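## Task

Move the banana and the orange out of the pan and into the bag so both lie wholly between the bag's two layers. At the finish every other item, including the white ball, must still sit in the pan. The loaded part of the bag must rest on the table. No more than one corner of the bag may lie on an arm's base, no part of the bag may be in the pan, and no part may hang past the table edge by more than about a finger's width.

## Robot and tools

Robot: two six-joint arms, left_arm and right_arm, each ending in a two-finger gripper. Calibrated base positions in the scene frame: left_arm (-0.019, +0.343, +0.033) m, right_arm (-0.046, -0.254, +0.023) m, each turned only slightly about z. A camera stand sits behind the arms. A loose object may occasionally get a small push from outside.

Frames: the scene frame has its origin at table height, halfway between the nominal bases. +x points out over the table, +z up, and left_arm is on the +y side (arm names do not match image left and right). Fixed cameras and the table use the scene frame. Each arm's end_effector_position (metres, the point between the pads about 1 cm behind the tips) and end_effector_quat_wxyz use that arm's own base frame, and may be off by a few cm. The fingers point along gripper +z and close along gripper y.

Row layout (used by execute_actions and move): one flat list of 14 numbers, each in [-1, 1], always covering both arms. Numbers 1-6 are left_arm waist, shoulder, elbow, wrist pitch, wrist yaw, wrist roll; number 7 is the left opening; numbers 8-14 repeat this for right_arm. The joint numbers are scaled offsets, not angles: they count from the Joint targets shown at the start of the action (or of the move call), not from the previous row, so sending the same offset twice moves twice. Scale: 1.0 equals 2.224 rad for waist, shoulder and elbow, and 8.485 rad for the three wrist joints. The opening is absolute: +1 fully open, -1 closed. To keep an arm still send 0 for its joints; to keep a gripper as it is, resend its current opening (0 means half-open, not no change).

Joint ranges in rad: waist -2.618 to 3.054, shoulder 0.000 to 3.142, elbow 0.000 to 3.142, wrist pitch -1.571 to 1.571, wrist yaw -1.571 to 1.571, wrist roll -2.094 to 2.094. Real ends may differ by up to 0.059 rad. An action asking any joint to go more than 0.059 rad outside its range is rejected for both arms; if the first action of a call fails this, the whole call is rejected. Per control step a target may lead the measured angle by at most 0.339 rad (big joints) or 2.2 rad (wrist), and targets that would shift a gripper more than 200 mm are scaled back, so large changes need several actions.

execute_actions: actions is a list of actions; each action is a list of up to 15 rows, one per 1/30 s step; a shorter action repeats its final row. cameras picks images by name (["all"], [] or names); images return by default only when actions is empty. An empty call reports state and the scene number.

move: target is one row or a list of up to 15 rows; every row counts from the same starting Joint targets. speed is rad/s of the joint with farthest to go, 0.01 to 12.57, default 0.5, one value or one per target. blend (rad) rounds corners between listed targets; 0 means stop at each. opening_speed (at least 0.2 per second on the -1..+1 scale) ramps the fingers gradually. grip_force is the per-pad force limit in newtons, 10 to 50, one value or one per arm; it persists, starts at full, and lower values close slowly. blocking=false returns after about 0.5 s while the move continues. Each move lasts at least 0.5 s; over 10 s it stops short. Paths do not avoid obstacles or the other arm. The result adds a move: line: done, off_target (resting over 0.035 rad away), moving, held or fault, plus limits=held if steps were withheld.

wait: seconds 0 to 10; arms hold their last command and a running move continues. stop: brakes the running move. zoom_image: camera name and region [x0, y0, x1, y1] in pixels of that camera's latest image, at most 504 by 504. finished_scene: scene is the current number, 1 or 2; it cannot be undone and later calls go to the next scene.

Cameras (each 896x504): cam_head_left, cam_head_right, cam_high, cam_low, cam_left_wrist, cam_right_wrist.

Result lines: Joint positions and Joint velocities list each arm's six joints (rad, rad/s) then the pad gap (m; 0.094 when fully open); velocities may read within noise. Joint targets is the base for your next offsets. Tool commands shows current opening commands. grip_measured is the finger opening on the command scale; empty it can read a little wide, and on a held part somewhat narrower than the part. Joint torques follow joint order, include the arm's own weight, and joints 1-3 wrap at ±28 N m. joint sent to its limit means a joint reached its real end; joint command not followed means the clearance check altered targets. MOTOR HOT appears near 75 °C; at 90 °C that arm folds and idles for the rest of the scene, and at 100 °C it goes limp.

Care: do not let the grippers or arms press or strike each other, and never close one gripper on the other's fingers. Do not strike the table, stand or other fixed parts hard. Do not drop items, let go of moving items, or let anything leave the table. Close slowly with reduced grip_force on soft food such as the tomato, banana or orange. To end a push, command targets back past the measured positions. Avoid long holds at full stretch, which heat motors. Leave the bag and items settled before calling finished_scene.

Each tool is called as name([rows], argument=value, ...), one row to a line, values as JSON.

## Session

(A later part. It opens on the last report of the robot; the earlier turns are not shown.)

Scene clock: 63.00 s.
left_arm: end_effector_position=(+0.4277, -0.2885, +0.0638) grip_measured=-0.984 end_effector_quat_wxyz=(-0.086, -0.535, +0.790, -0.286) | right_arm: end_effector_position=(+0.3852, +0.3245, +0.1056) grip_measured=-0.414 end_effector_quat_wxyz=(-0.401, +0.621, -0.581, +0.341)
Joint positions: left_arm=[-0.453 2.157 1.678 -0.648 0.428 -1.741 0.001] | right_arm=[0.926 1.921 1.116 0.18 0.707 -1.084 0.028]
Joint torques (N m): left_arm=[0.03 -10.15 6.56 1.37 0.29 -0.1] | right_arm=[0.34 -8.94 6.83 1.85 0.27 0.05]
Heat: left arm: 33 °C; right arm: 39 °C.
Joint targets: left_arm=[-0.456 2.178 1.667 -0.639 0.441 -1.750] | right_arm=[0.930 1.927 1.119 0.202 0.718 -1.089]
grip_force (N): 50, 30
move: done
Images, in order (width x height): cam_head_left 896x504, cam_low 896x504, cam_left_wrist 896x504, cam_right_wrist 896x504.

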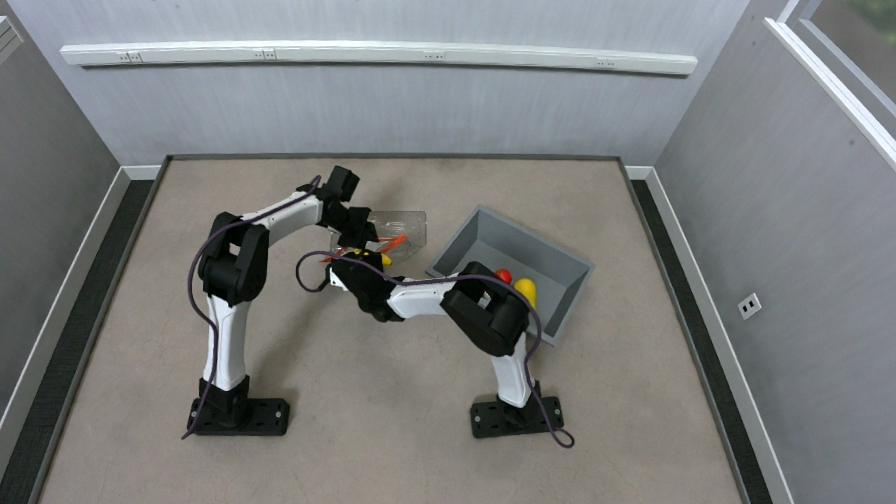

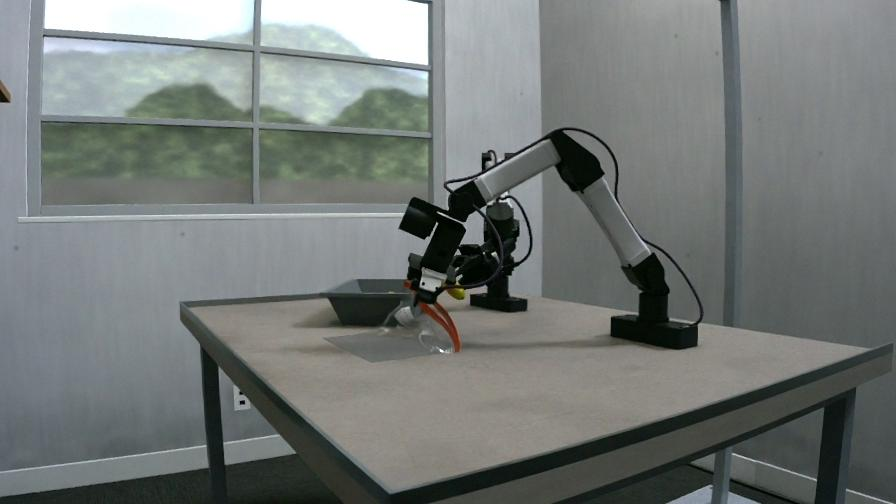

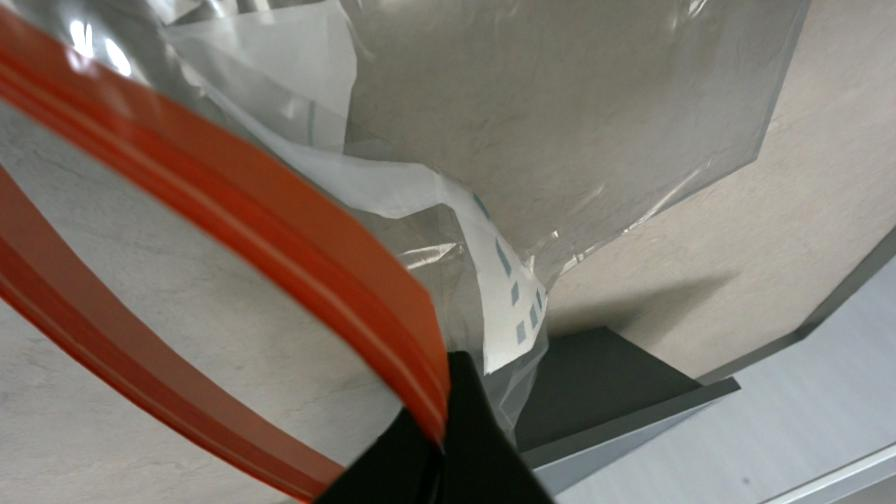

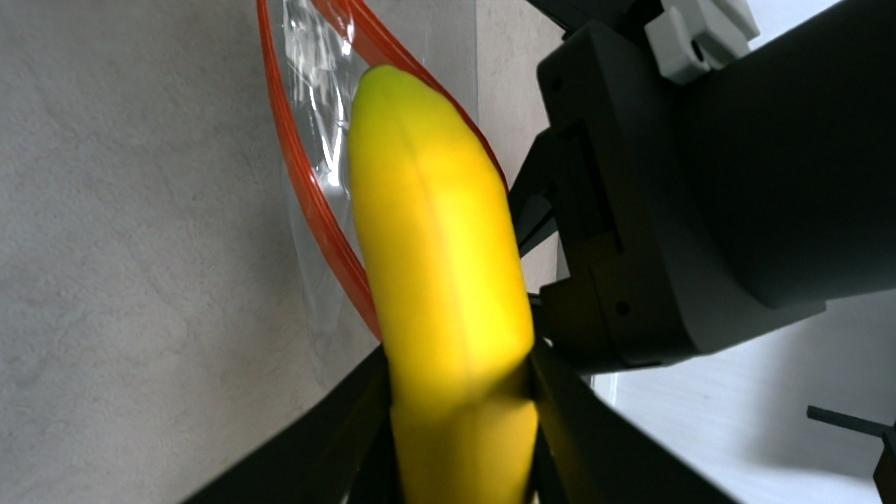

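move(target=[-0.0279,-0.0378,0.1019,-0.0494,-0.0437,0.0177,-1,0,0,0,0,0,0,-0.5], speed=0.5, cameras=["cam_low","cam_left_wrist","cam_right_wrist","cam_head_left"])

zoom_image(camera="cam_low", region=[390, 200, 560, 350])

zoom_image(camera="cam_head_left", region=[280, 180, 480, 300])

Scene clock: 66.40 s.
left_arm: end_effector_position=(+0.4098, -0.2481, +0.0994) grip_measured=-0.984 end_effector_quat_wxyz=(+0.030, -0.511, +0.847, -0.143) | right_arm: end_effector_position=(+0.3850, +0.3249, +0.1058) grip_measured=-0.414 end_effector_quat_wxyz=(-0.402, +0.621, -0.580, +0.341)
Joint positions: left_arm=[-0.513 2.121 1.876 -1.045 0.088 -1.611 0.001] | right_arm=[0.927 1.921 1.116 0.181 0.707 -1.085 0.028]
Joint torques (N m): left_arm=[-0.18 -13.55 9.33 0.83 -0.18 0.04] | right_arm=[0.29 -8.92 6.83 1.85 0.27 0.06]
Heat: left arm: 34 °C; right arm: 39 °C.
Joint targets: left_arm=[-0.518 2.094 1.894 -1.058 0.070 -1.600] | right_arm=[0.930 1.927 1.119 0.202 0.718 -1.090]
grip_force (N): 50, 30
move: done
Images, in order (width x height): cam_head_left 896x504, cam_low 896x504, cam_left_wrist 896x504, cam_right_wrist 896x504.

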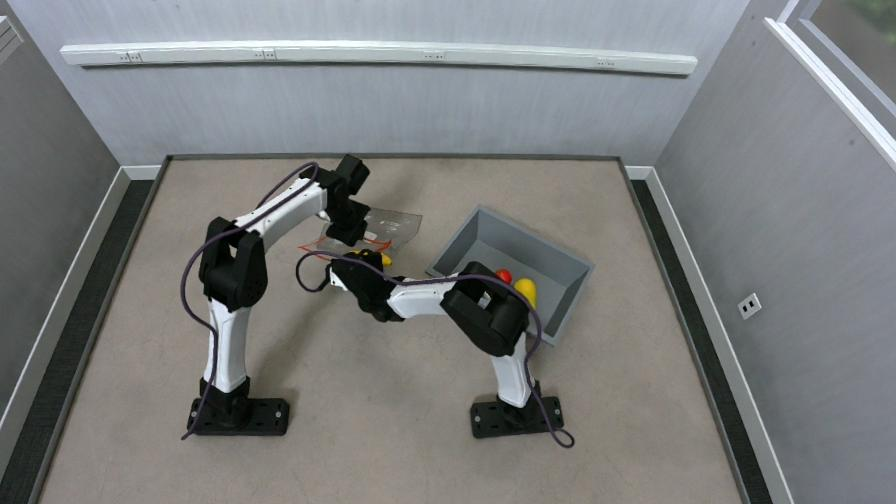

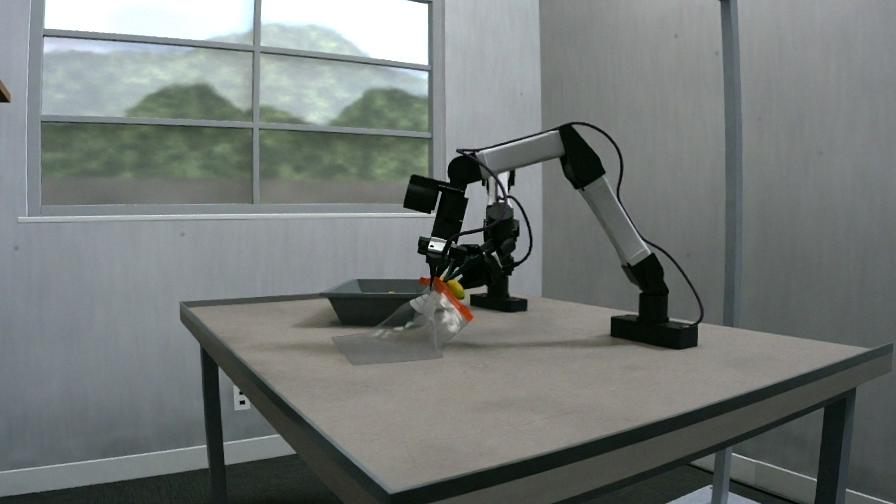

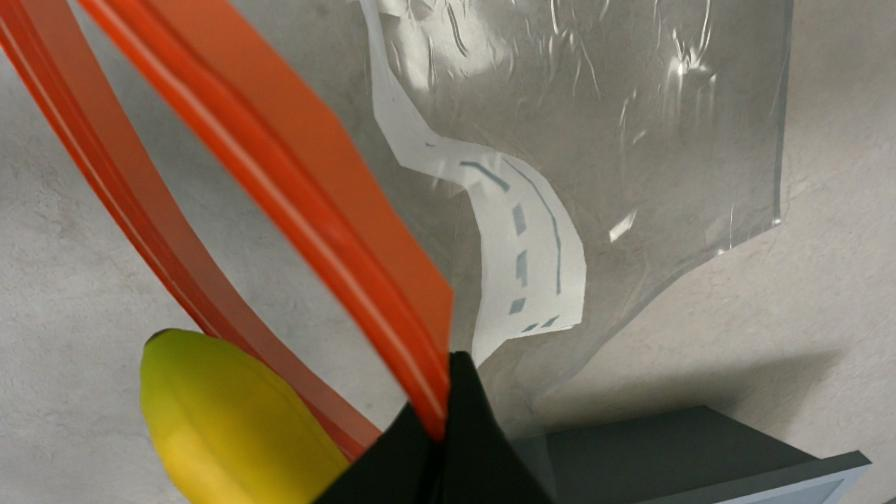

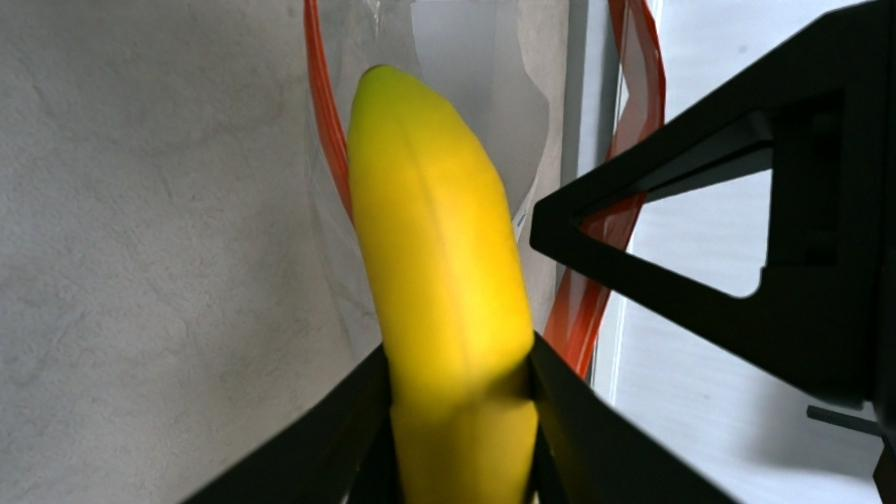

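Scaled by 2.965 from the camera's 896x504 image, which has a finer 1280x720 frame.

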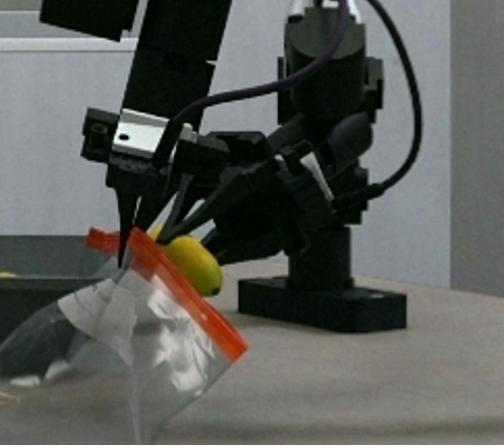

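Scaled by 2.520 from the camera's 896x504 image, which has a finer 1280x720 frame.

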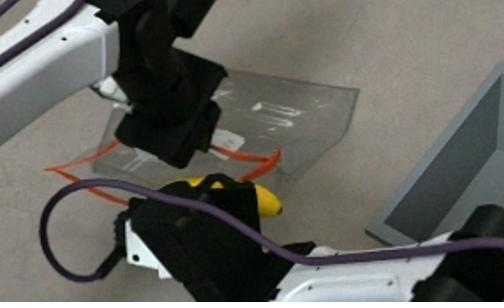

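move([
  [0,0.016,0.0441,-0.0111,0,0,-1,0,0,0,0,0,0,-0.5],
  [0,0.016,0.0441,-0.0111,0,0,-1,-0.047,0.1183,0.1106,0.0118,-0.0097,-0.01,-0.5],
], speed=[0.4,0.3], cameras=["cam_low","cam_left_wrist","cam_right_wrist","cam_head_left"])

zoom_image(camera="cam_low", region=[390, 200, 560, 350])

Scene clock: 70.77 s.
left_arm: end_effector_position=(+0.4092, -0.2474, +0.1235) grip_measured=-0.984 end_effector_quat_wxyz=(+0.031, -0.511, +0.847, -0.143) | right_arm: end_effector_position=(+0.4541, +0.3414, +0.0736) grip_measured=-0.414 end_effector_quat_wxyz=(-0.404, +0.616, -0.578, +0.351)
Joint positions: left_arm=[-0.513 2.121 1.971 -1.14 0.086 -1.611 0.001] | right_arm=[0.83 2.178 1.335 0.279 0.645 -1.168 0.028]
Joint torques (N m): left_arm=[-0.17 -10.76 9.5 0.81 -0.17 0.07] | right_arm=[-0.28 -10.37 9.31 1.93 0.05 0.08]
Heat: left arm: 36 °C; right arm: 39 °C.
Joint targets: left_arm=[-0.518 2.129 1.992 -1.152 0.070 -1.600] | right_arm=[0.825 2.190 1.365 0.302 0.636 -1.175]
grip_force (N): 50, 30
move: done
Images, in order (width x height): cam_head_left 896x504, cam_low 896x504, cam_left_wrist 896x504, cam_right_wrist 896x504.

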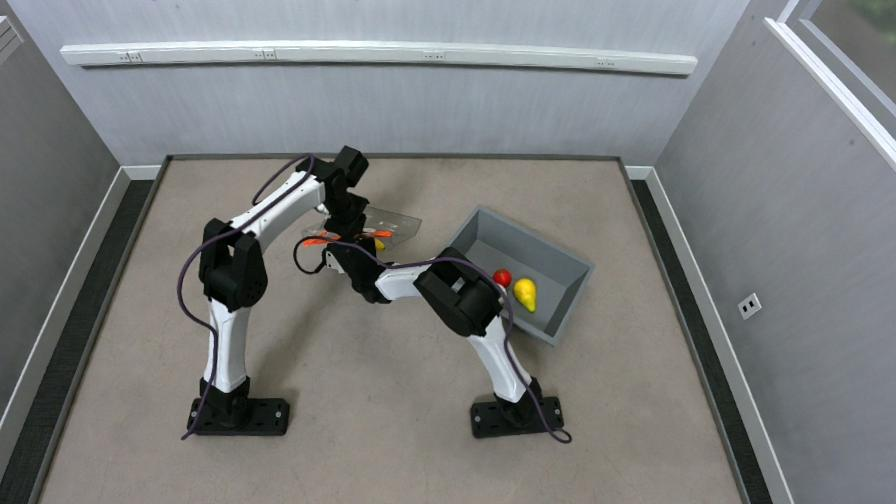

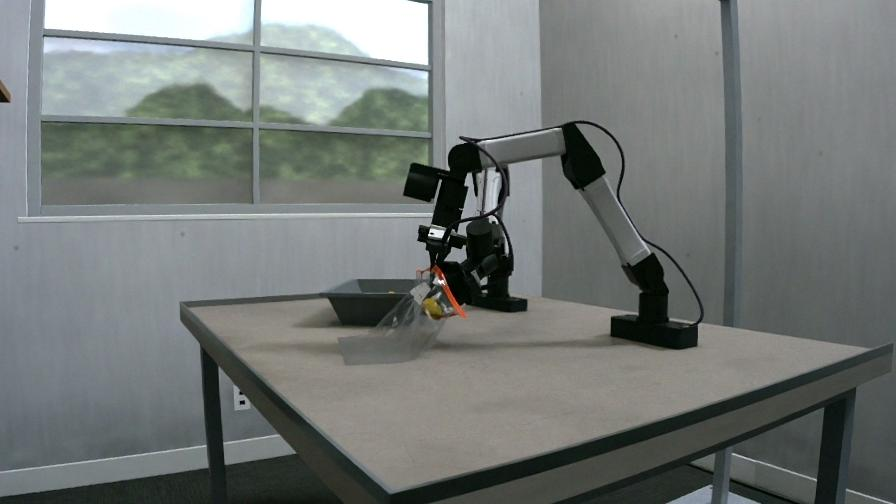

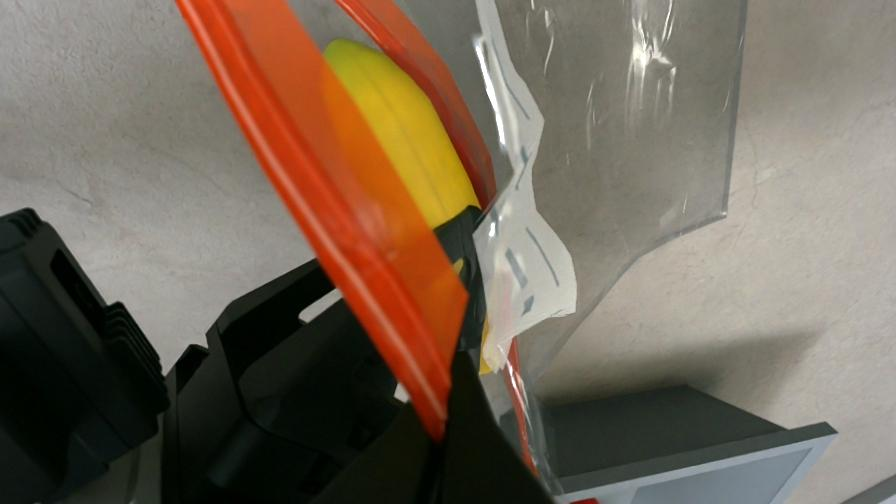

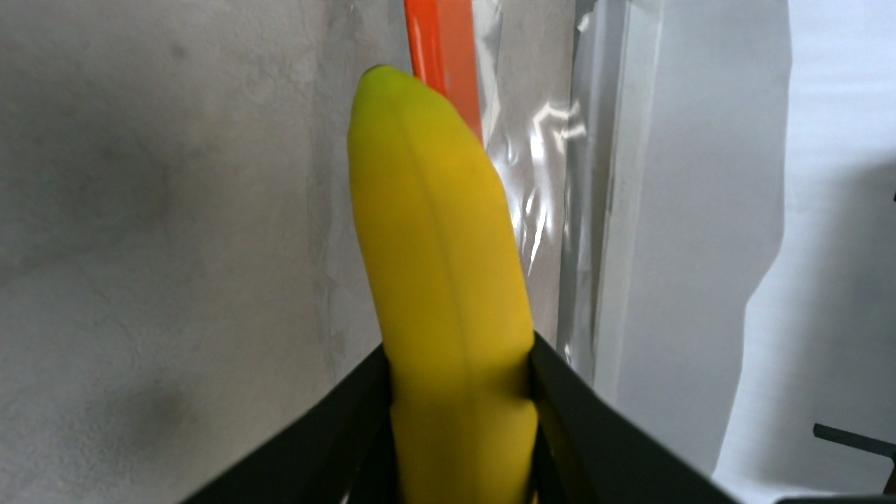

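Scaled by 2.965 from the camera's 896x504 image, which has a finer 1280x720 frame.

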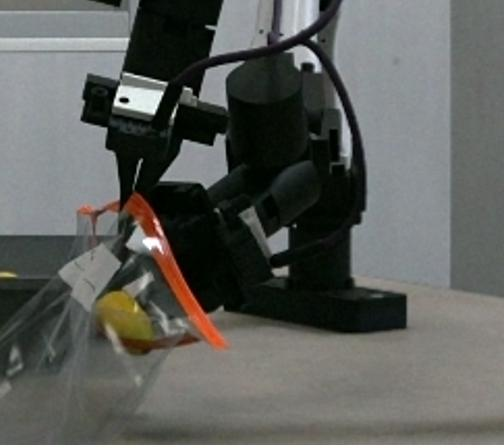

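zoom_image(camera="cam_left_wrist", region=[250, 0, 600, 480])

zoom_image(camera="cam_low", region=[400, 250, 480, 330])

zoom_image(camera="cam_right_wrist", region=[280, 0, 680, 440])

Scaled by 1.050 from the camera's 896x504 image, which has a finer 1280x720 frame.

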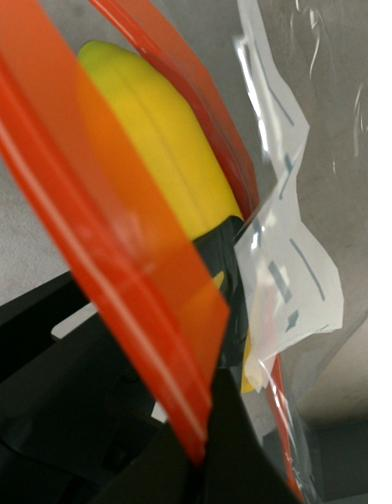

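Scaled by 6.300 from the camera's 896x504 image, which has a finer 1280x720 frame.

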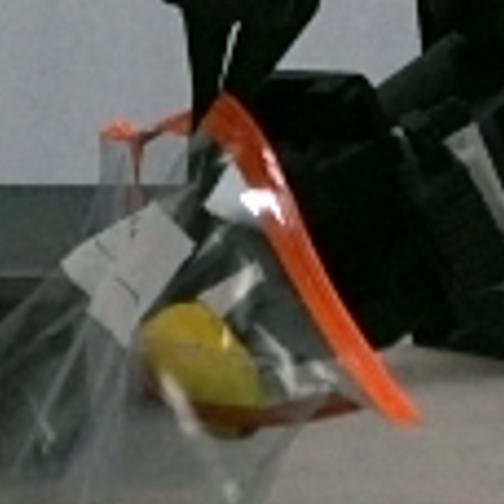

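Scaled by 1.145 from the camera's 896x504 image, which has a finer 1280x720 frame.

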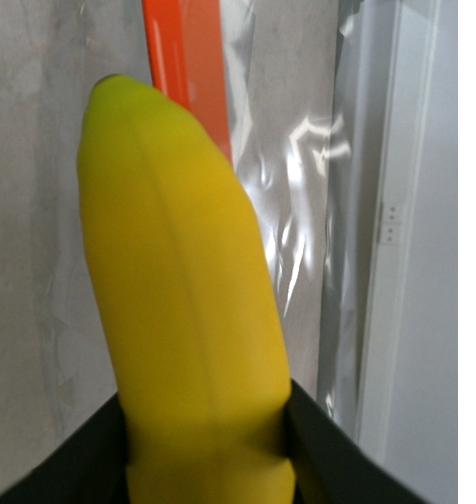

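move([
  [0,0,0,0,0,0,-1,0.0551,-0.0791,-0.0315,-0.0199,0.0123,0.01,-0.5],
  [0,0,0,0,0,0,-1,0.0162,0.0067,0.0674,-0.0173,0.0037,0.0029,-0.5],
], speed=[0.4,0.4], cameras=["cam_low","cam_left_wrist","cam_right_wrist","cam_head_left"])

zoom_image(camera="cam_low", region=[400, 250, 480, 330])

zoom_image(camera="cam_left_wrist", region=[150, 0, 600, 480])

Scene clock: 75.60 s.
left_arm: end_effector_position=(+0.4306, -0.2376, +0.1279) grip_measured=-0.984 end_effector_quat_wxyz=(+0.073, -0.515, +0.840, -0.153) | right_arm: end_effector_position=(+0.4489, +0.3740, +0.1118) grip_measured=-0.414 end_effector_quat_wxyz=(-0.418, +0.607, -0.577, +0.353)
Joint positions: left_arm=[-0.495 2.121 1.973 -1.084 0.027 -1.599 0.001] | right_arm=[0.887 2.176 1.483 0.141 0.699 -1.136 0.028]
Joint torques (N m): left_arm=[-1.54 -10.86 9.43 0.32 0.33 -0.03] | right_arm=[-2.5 -9.24 9.88 1.83 -0.12 -0.03]
Heat: left arm: 36 °C; right arm: 40 °C.
Joint targets: left_arm=[-0.517 2.129 1.992 -1.152 0.070 -1.600] | right_arm=[0.861 2.205 1.515 0.155 0.667 -1.150]
grip_force (N): 50, 30
move: off_target (left_arm); left_arm: the wrist pitch is farthest, 0.068 rad from its target
Images, in order (width x height): cam_head_left 896x504, cam_low 896x504, cam_left_wrist 896x504, cam_right_wrist 896x504.

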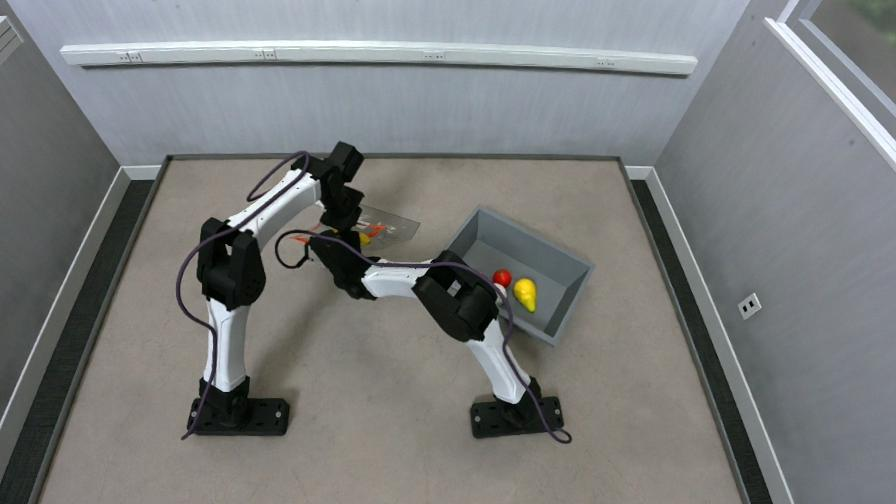

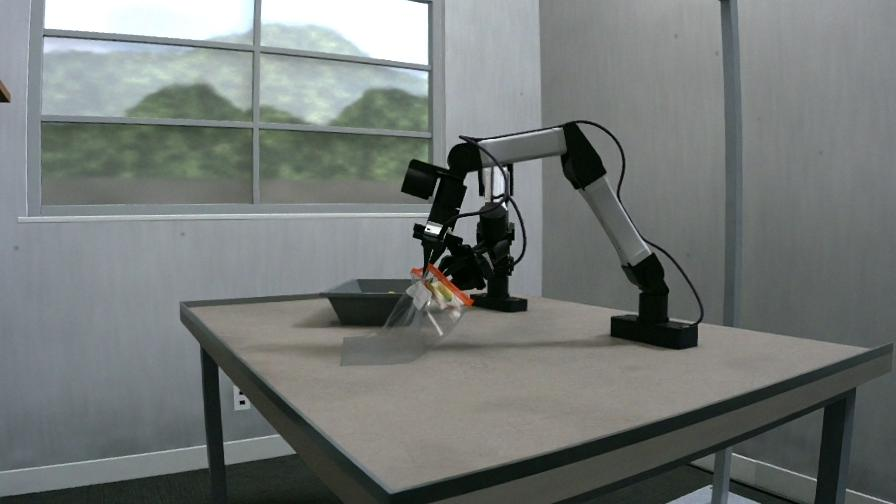

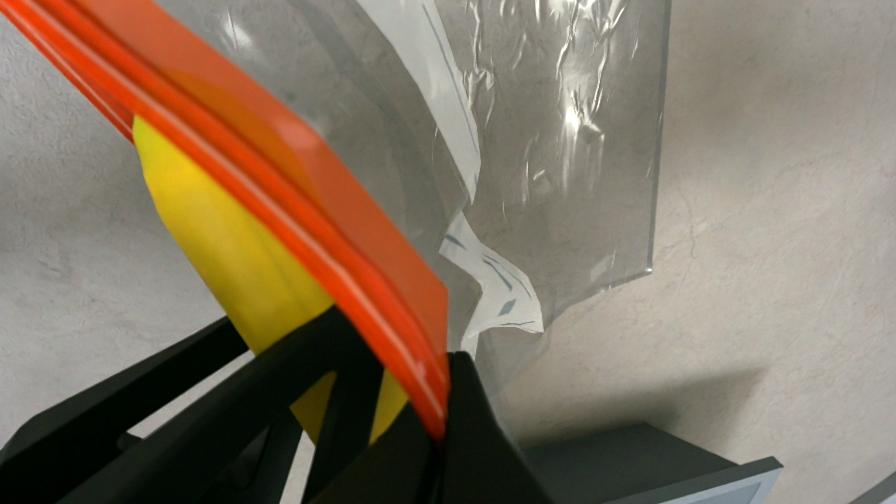

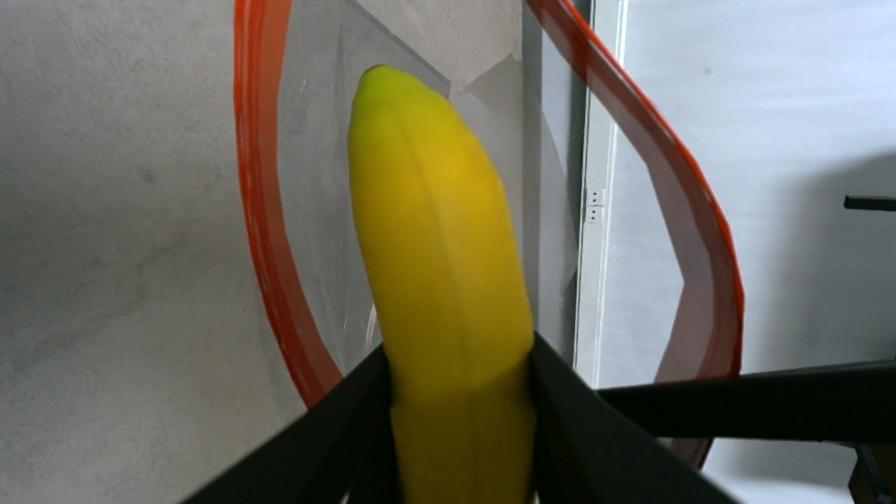

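Scaled by 6.300 from the camera's 896x504 image, which has a finer 1280x720 frame.

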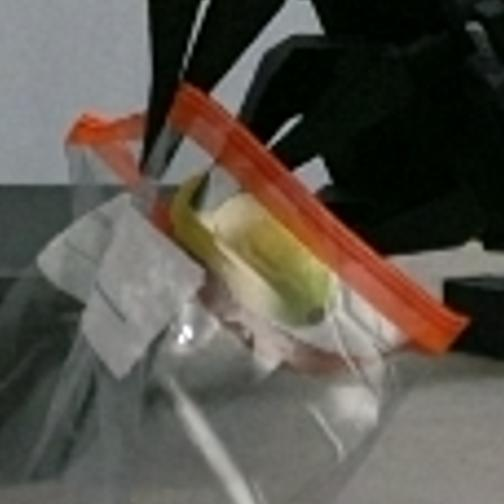

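Scaled by 1.050 from the camera's 896x504 image, which has a finer 1280x720 frame.

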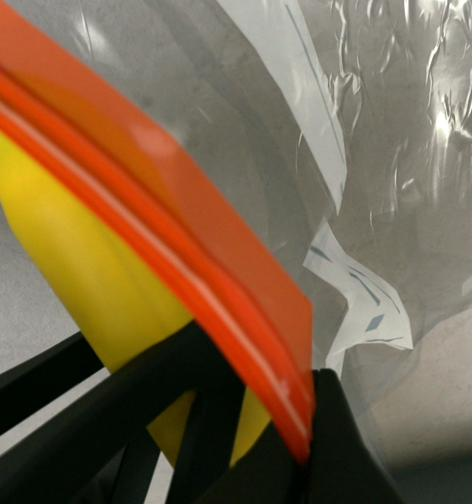

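move(target=[0.0279,0.0823,0.1655,-0.0227,0.0021,0,-1,0,0,0,0,0,0,-0.5], speed=0.5, cameras=["cam_low","cam_left_wrist","cam_right_wrist"])

zoom_image(camera="cam_low", region=[400, 250, 480, 330])

Scene clock: 77.60 s.
left_arm: end_effector_position=(+0.4481, -0.2350, +0.1461) grip_measured=-0.984 end_effector_quat_wxyz=(+0.043, -0.529, +0.836, -0.140) | right_arm: end_effector_position=(+0.4567, +0.3694, +0.1039) grip_measured=-0.414 end_effector_quat_wxyz=(-0.413, +0.611, -0.578, +0.350)
Joint positions: left_arm=[-0.458 2.29 2.338 -1.332 0.072 -1.598 0.001] | right_arm=[0.866 2.193 1.489 0.145 0.675 -1.144 0.028]
Joint torques (N m): left_arm=[0.44 -10.69 9.44 0.85 0.13 -0.02] | right_arm=[-0.58 -10.85 9.36 1.79 0.06 0.04]
Heat: left arm: 37 °C; right arm: 41 °C.
Joint targets: left_arm=[-0.455 2.312 2.360 -1.345 0.088 -1.599] | right_arm=[0.861 2.204 1.515 0.155 0.667 -1.150]
grip_force (N): 50, 30
move: done
Images, in order (width x height): cam_low 896x504, cam_left_wrist 896x504, cam_right_wrist 896x504.

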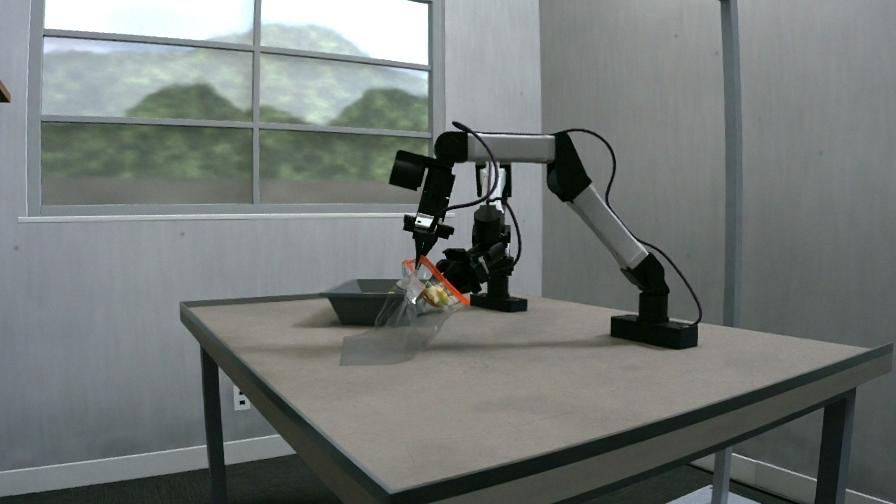

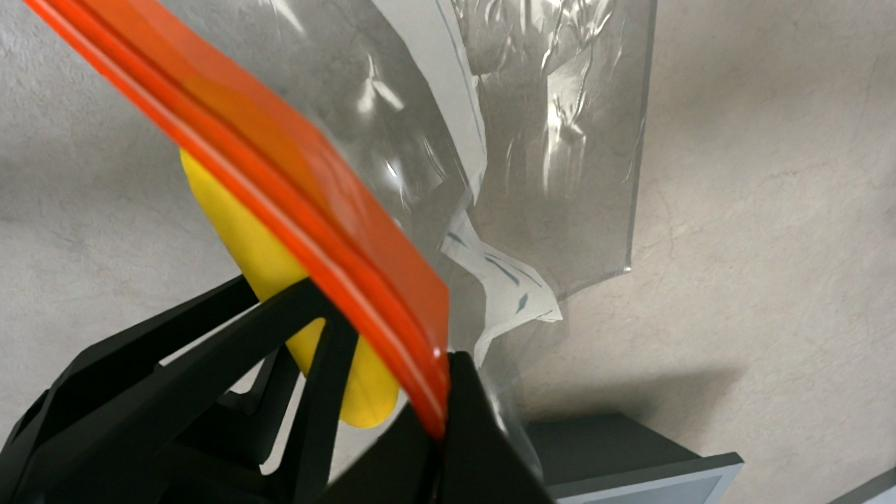

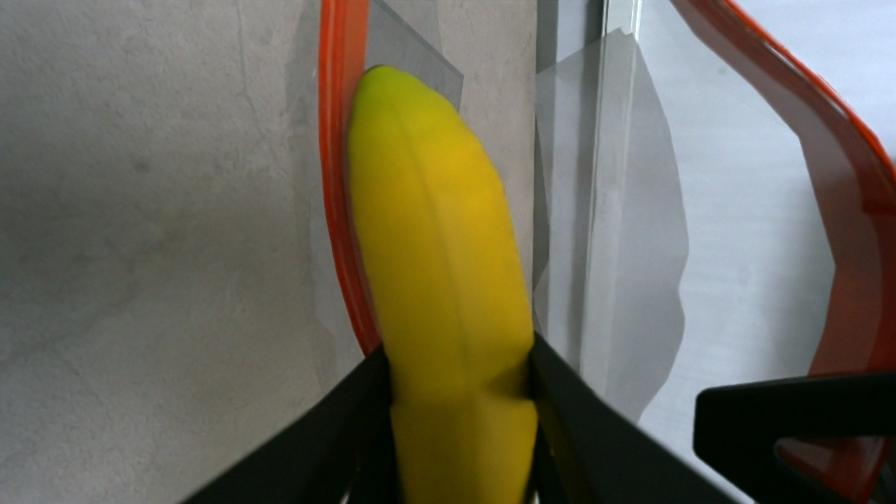

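Scaled by 6.300 from the camera's 896x504 image, which has a finer 1280x720 frame.

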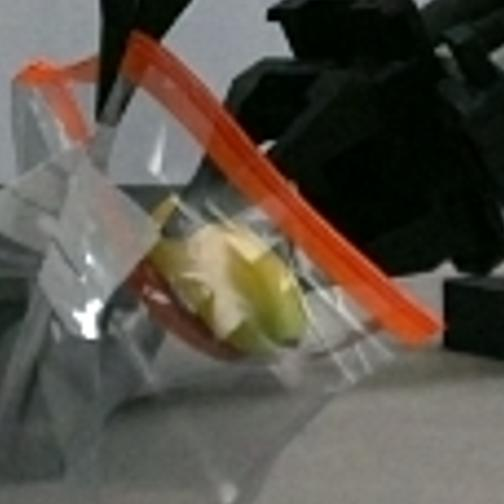

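move(target=[0,0,0,0,0,0,-1,-0.0355,0.063,0.0764,0,-0.0079,-0.0065,-0.5], speed=0.35, cameras=["cam_low","cam_left_wrist","cam_right_wrist"])

zoom_image(camera="cam_low", region=[400, 250, 480, 330])

Scene clock: 79.13 s.
left_arm: end_effector_position=(+0.4481, -0.2349, +0.1460) grip_measured=-0.984 end_effector_quat_wxyz=(+0.043, -0.529, +0.836, -0.140) | right_arm: end_effector_position=(+0.4918, +0.3656, +0.0920) grip_measured=-0.414 end_effector_quat_wxyz=(-0.407, +0.609, -0.582, +0.353)
Joint positions: left_arm=[-0.458 2.29 2.338 -1.332 0.072 -1.598 0.001] | right_arm=[0.809 2.29 1.604 0.138 0.638 -1.174 0.028]
Joint torques (N m): left_arm=[0.44 -10.69 9.47 0.83 0.12 -0.04] | right_arm=[0.62 -12.9 6.89 1.78 0.04 0.11]
Heat: left arm: 37 °C; right arm: 41 °C.
Joint targets: left_arm=[-0.455 2.312 2.360 -1.345 0.088 -1.599] | right_arm=[0.814 2.287 1.604 0.144 0.639 -1.174]
grip_force (N): 50, 30
move: held (right_arm; a check stopped the path); limits=held; right_arm: the elbow is farthest, 0.081 rad from its target
joint command not followed: on one or more control steps a check withheld the commanded joint targets of the right arm, and it was not sent them on those steps.
cause: the commanded joint targets, or the way to them, would bring a part of the robot too close to another arm (this arm's wrist (the part past the wrist pitch) and the left arm's gripper housing, 12 mm apart when this arm was first held).
Images, in order (width x height): cam_low 896x504, cam_left_wrist 896x504, cam_right_wrist 896x504.

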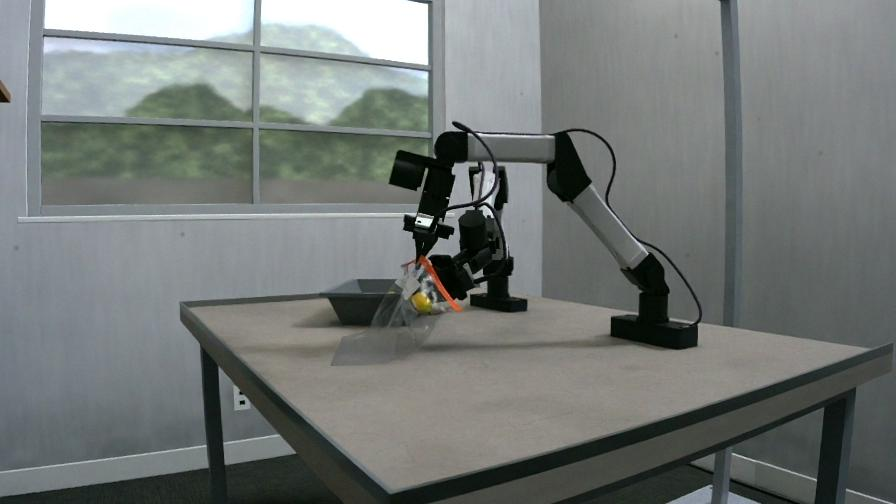

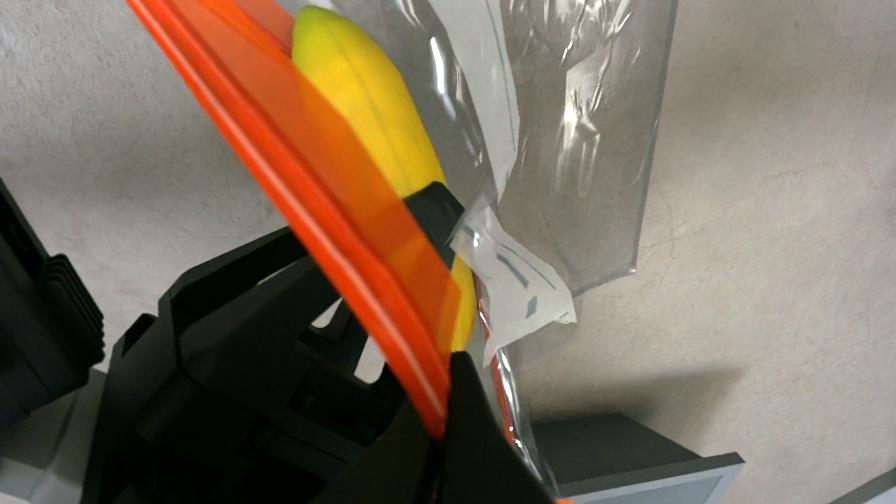

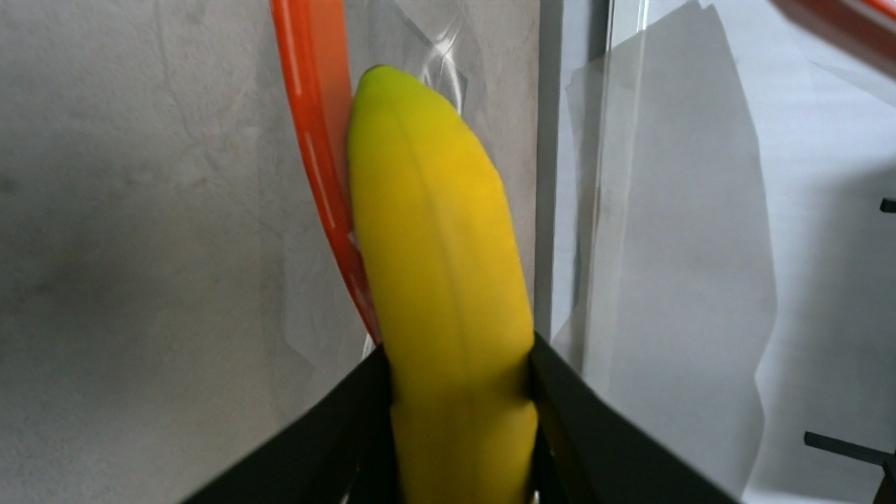

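Scaled by 6.300 from the camera's 896x504 image, which has a finer 1280x720 frame.

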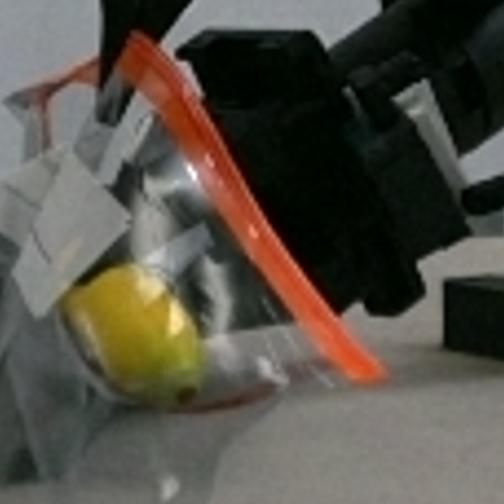

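move([
  [0,0,0,0,0,0,-1,-0.0063,0.0432,-0.0288,0.0186,-0.0032,-0.0019,-0.5],
  [0,0,0,0,0,0,-1,-0.0297,0.085,0.0432,0.0151,-0.0081,-0.006,-0.5],
], speed=[0.3,0.3], cameras=["cam_low","cam_left_wrist","cam_right_wrist","cam_head_left"])

zoom_image(camera="cam_low", region=[400, 250, 480, 330])

Scene clock: 82.13 s.
left_arm: end_effector_position=(+0.4478, -0.2348, +0.1460) grip_measured=-0.984 end_effector_quat_wxyz=(+0.043, -0.529, +0.836, -0.140) | right_arm: end_effector_position=(+0.5021, +0.3613, +0.0384) grip_measured=-0.414 end_effector_quat_wxyz=(-0.404, +0.615, -0.579, +0.351)
Joint positions: left_arm=[-0.458 2.29 2.338 -1.333 0.072 -1.598 0.001] | right_arm=[0.786 2.405 1.578 0.279 0.61 -1.194 0.028]
Joint torques (N m): left_arm=[0.46 -10.7 9.43 0.84 0.13 -0.03] | right_arm=[0.29 -13.08 6.42 1.75 0.11 0.11]
Heat: left arm: 38 °C; right arm: 41 °C.
Joint targets: left_arm=[-0.455 2.312 2.360 -1.345 0.088 -1.599] | right_arm=[0.789 2.403 1.577 0.281 0.610 -1.193]
grip_force (N): 50, 30
move: held (right_arm; a check stopped the path); path passed 1 of 2 targets; limits=held; right_arm: the elbow is farthest, 0.122 rad from its target
joint command not followed: on one or more control steps a check withheld the commanded joint targets of the right arm, and it was not sent them on those steps.
cause: the commanded joint targets, or the way to them, would bring a part of the robot too close to another arm (this arm's wrist (the part past the wrist pitch) and the left arm's fingers, at the place that arm is still heading or pushing toward).
Images, in order (width x height): cam_head_left 896x504, cam_low 896x504, cam_left_wrist 896x504, cam_right_wrist 896x504.

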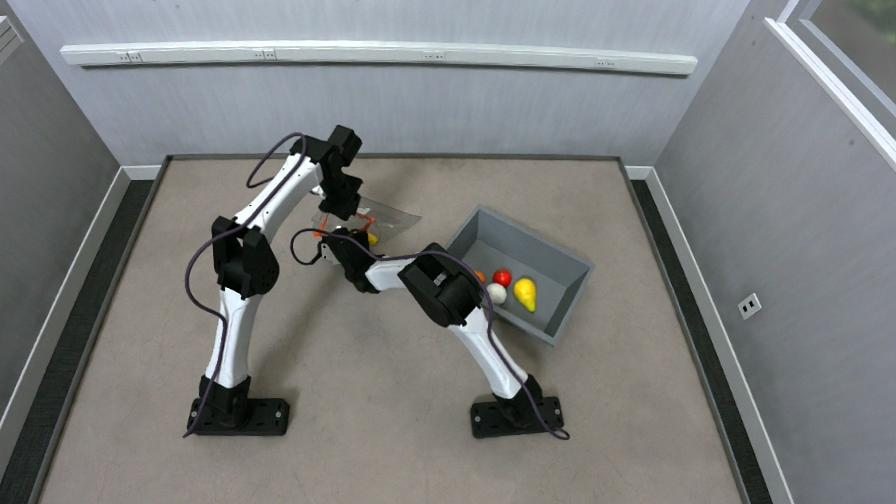

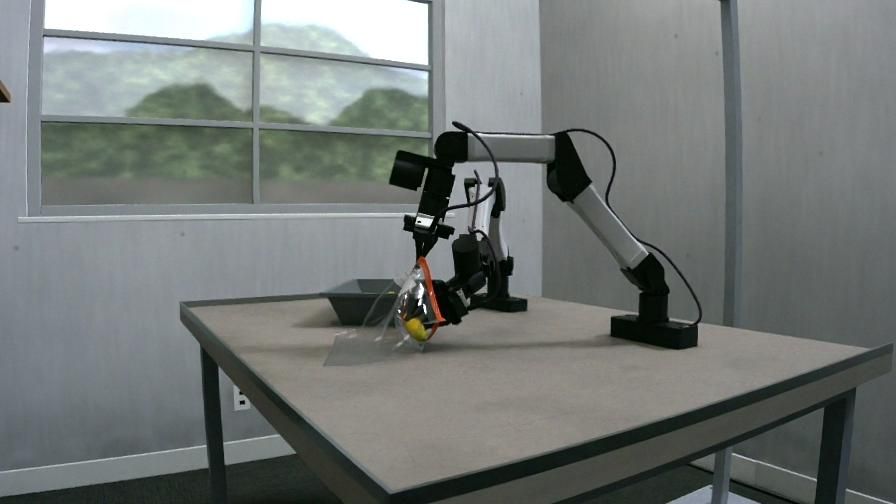

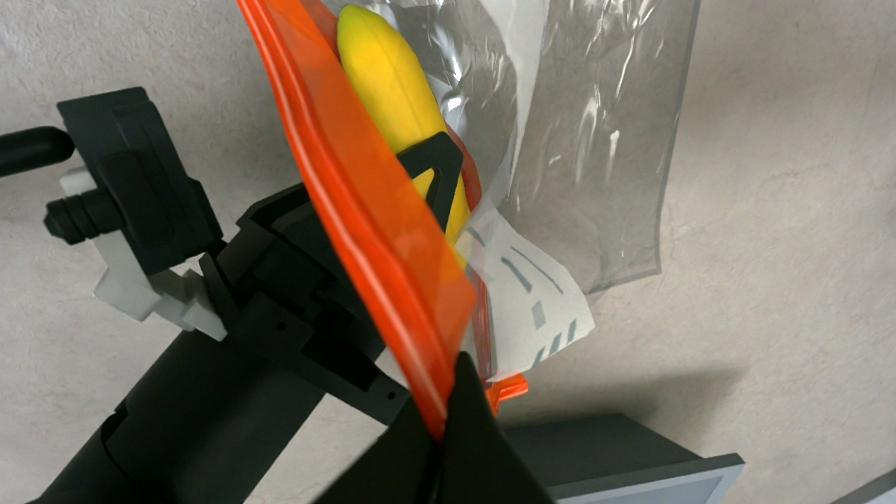

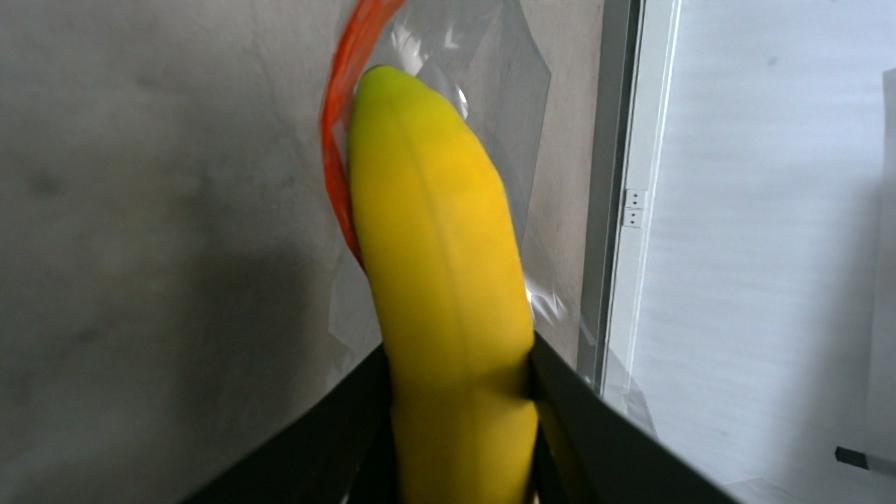

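Scaled by 6.300 from the camera's 896x504 image, which has a finer 1280x720 frame.

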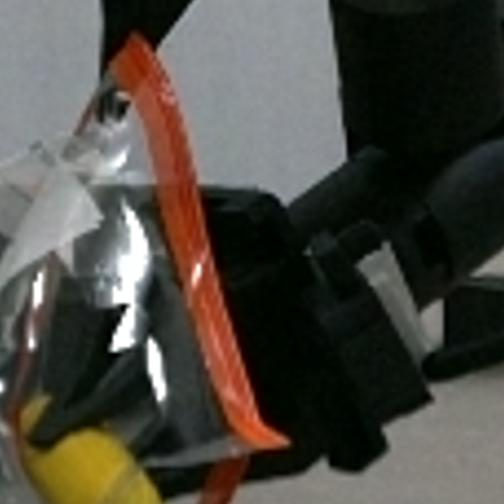

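zoom_image(camera="cam_low", region=[380, 260, 470, 350])

zoom_image(camera="cam_left_wrist", region=[220, 0, 600, 440])

zoom_image(camera="cam_right_wrist", region=[280, 0, 680, 440])

zoom_image(camera="cam_head_left", region=[280, 180, 480, 300])

Scaled by 5.600 from the camera's 896x504 image, which has a finer 1280x720 frame.

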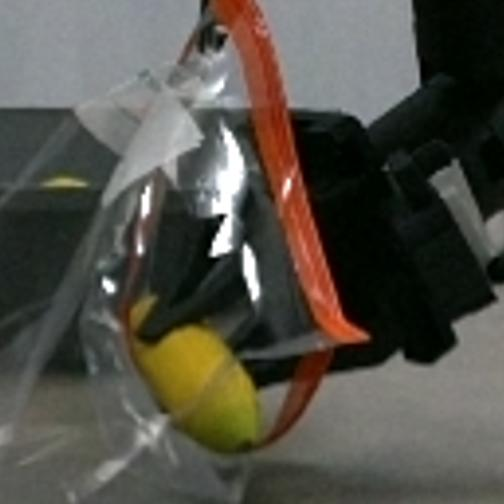

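Scaled by 1.145 from the camera's 896x504 image, which has a finer 1280x720 frame.

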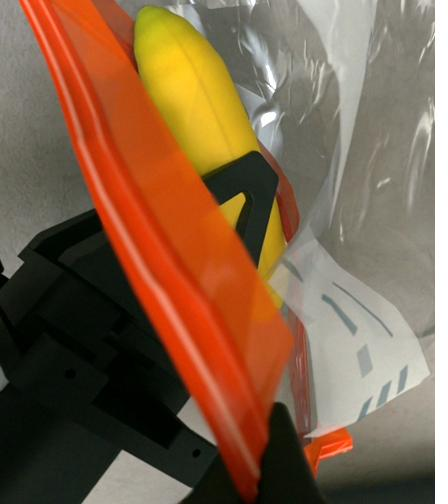

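Scaled by 1.145 from the camera's 896x504 image, which has a finer 1280x720 frame.

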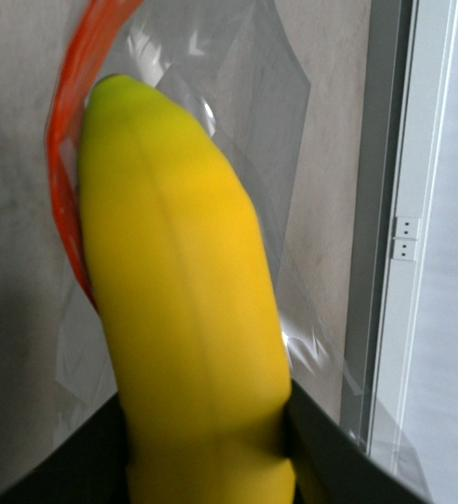

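Scaled by 2.520 from the camera's 896x504 image, which has a finer 1280x720 frame.

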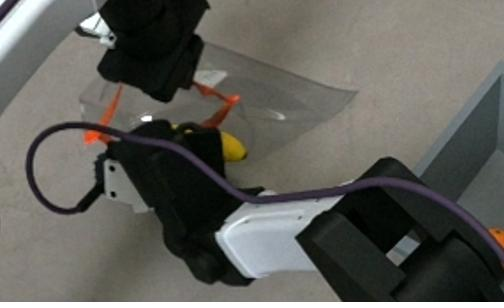

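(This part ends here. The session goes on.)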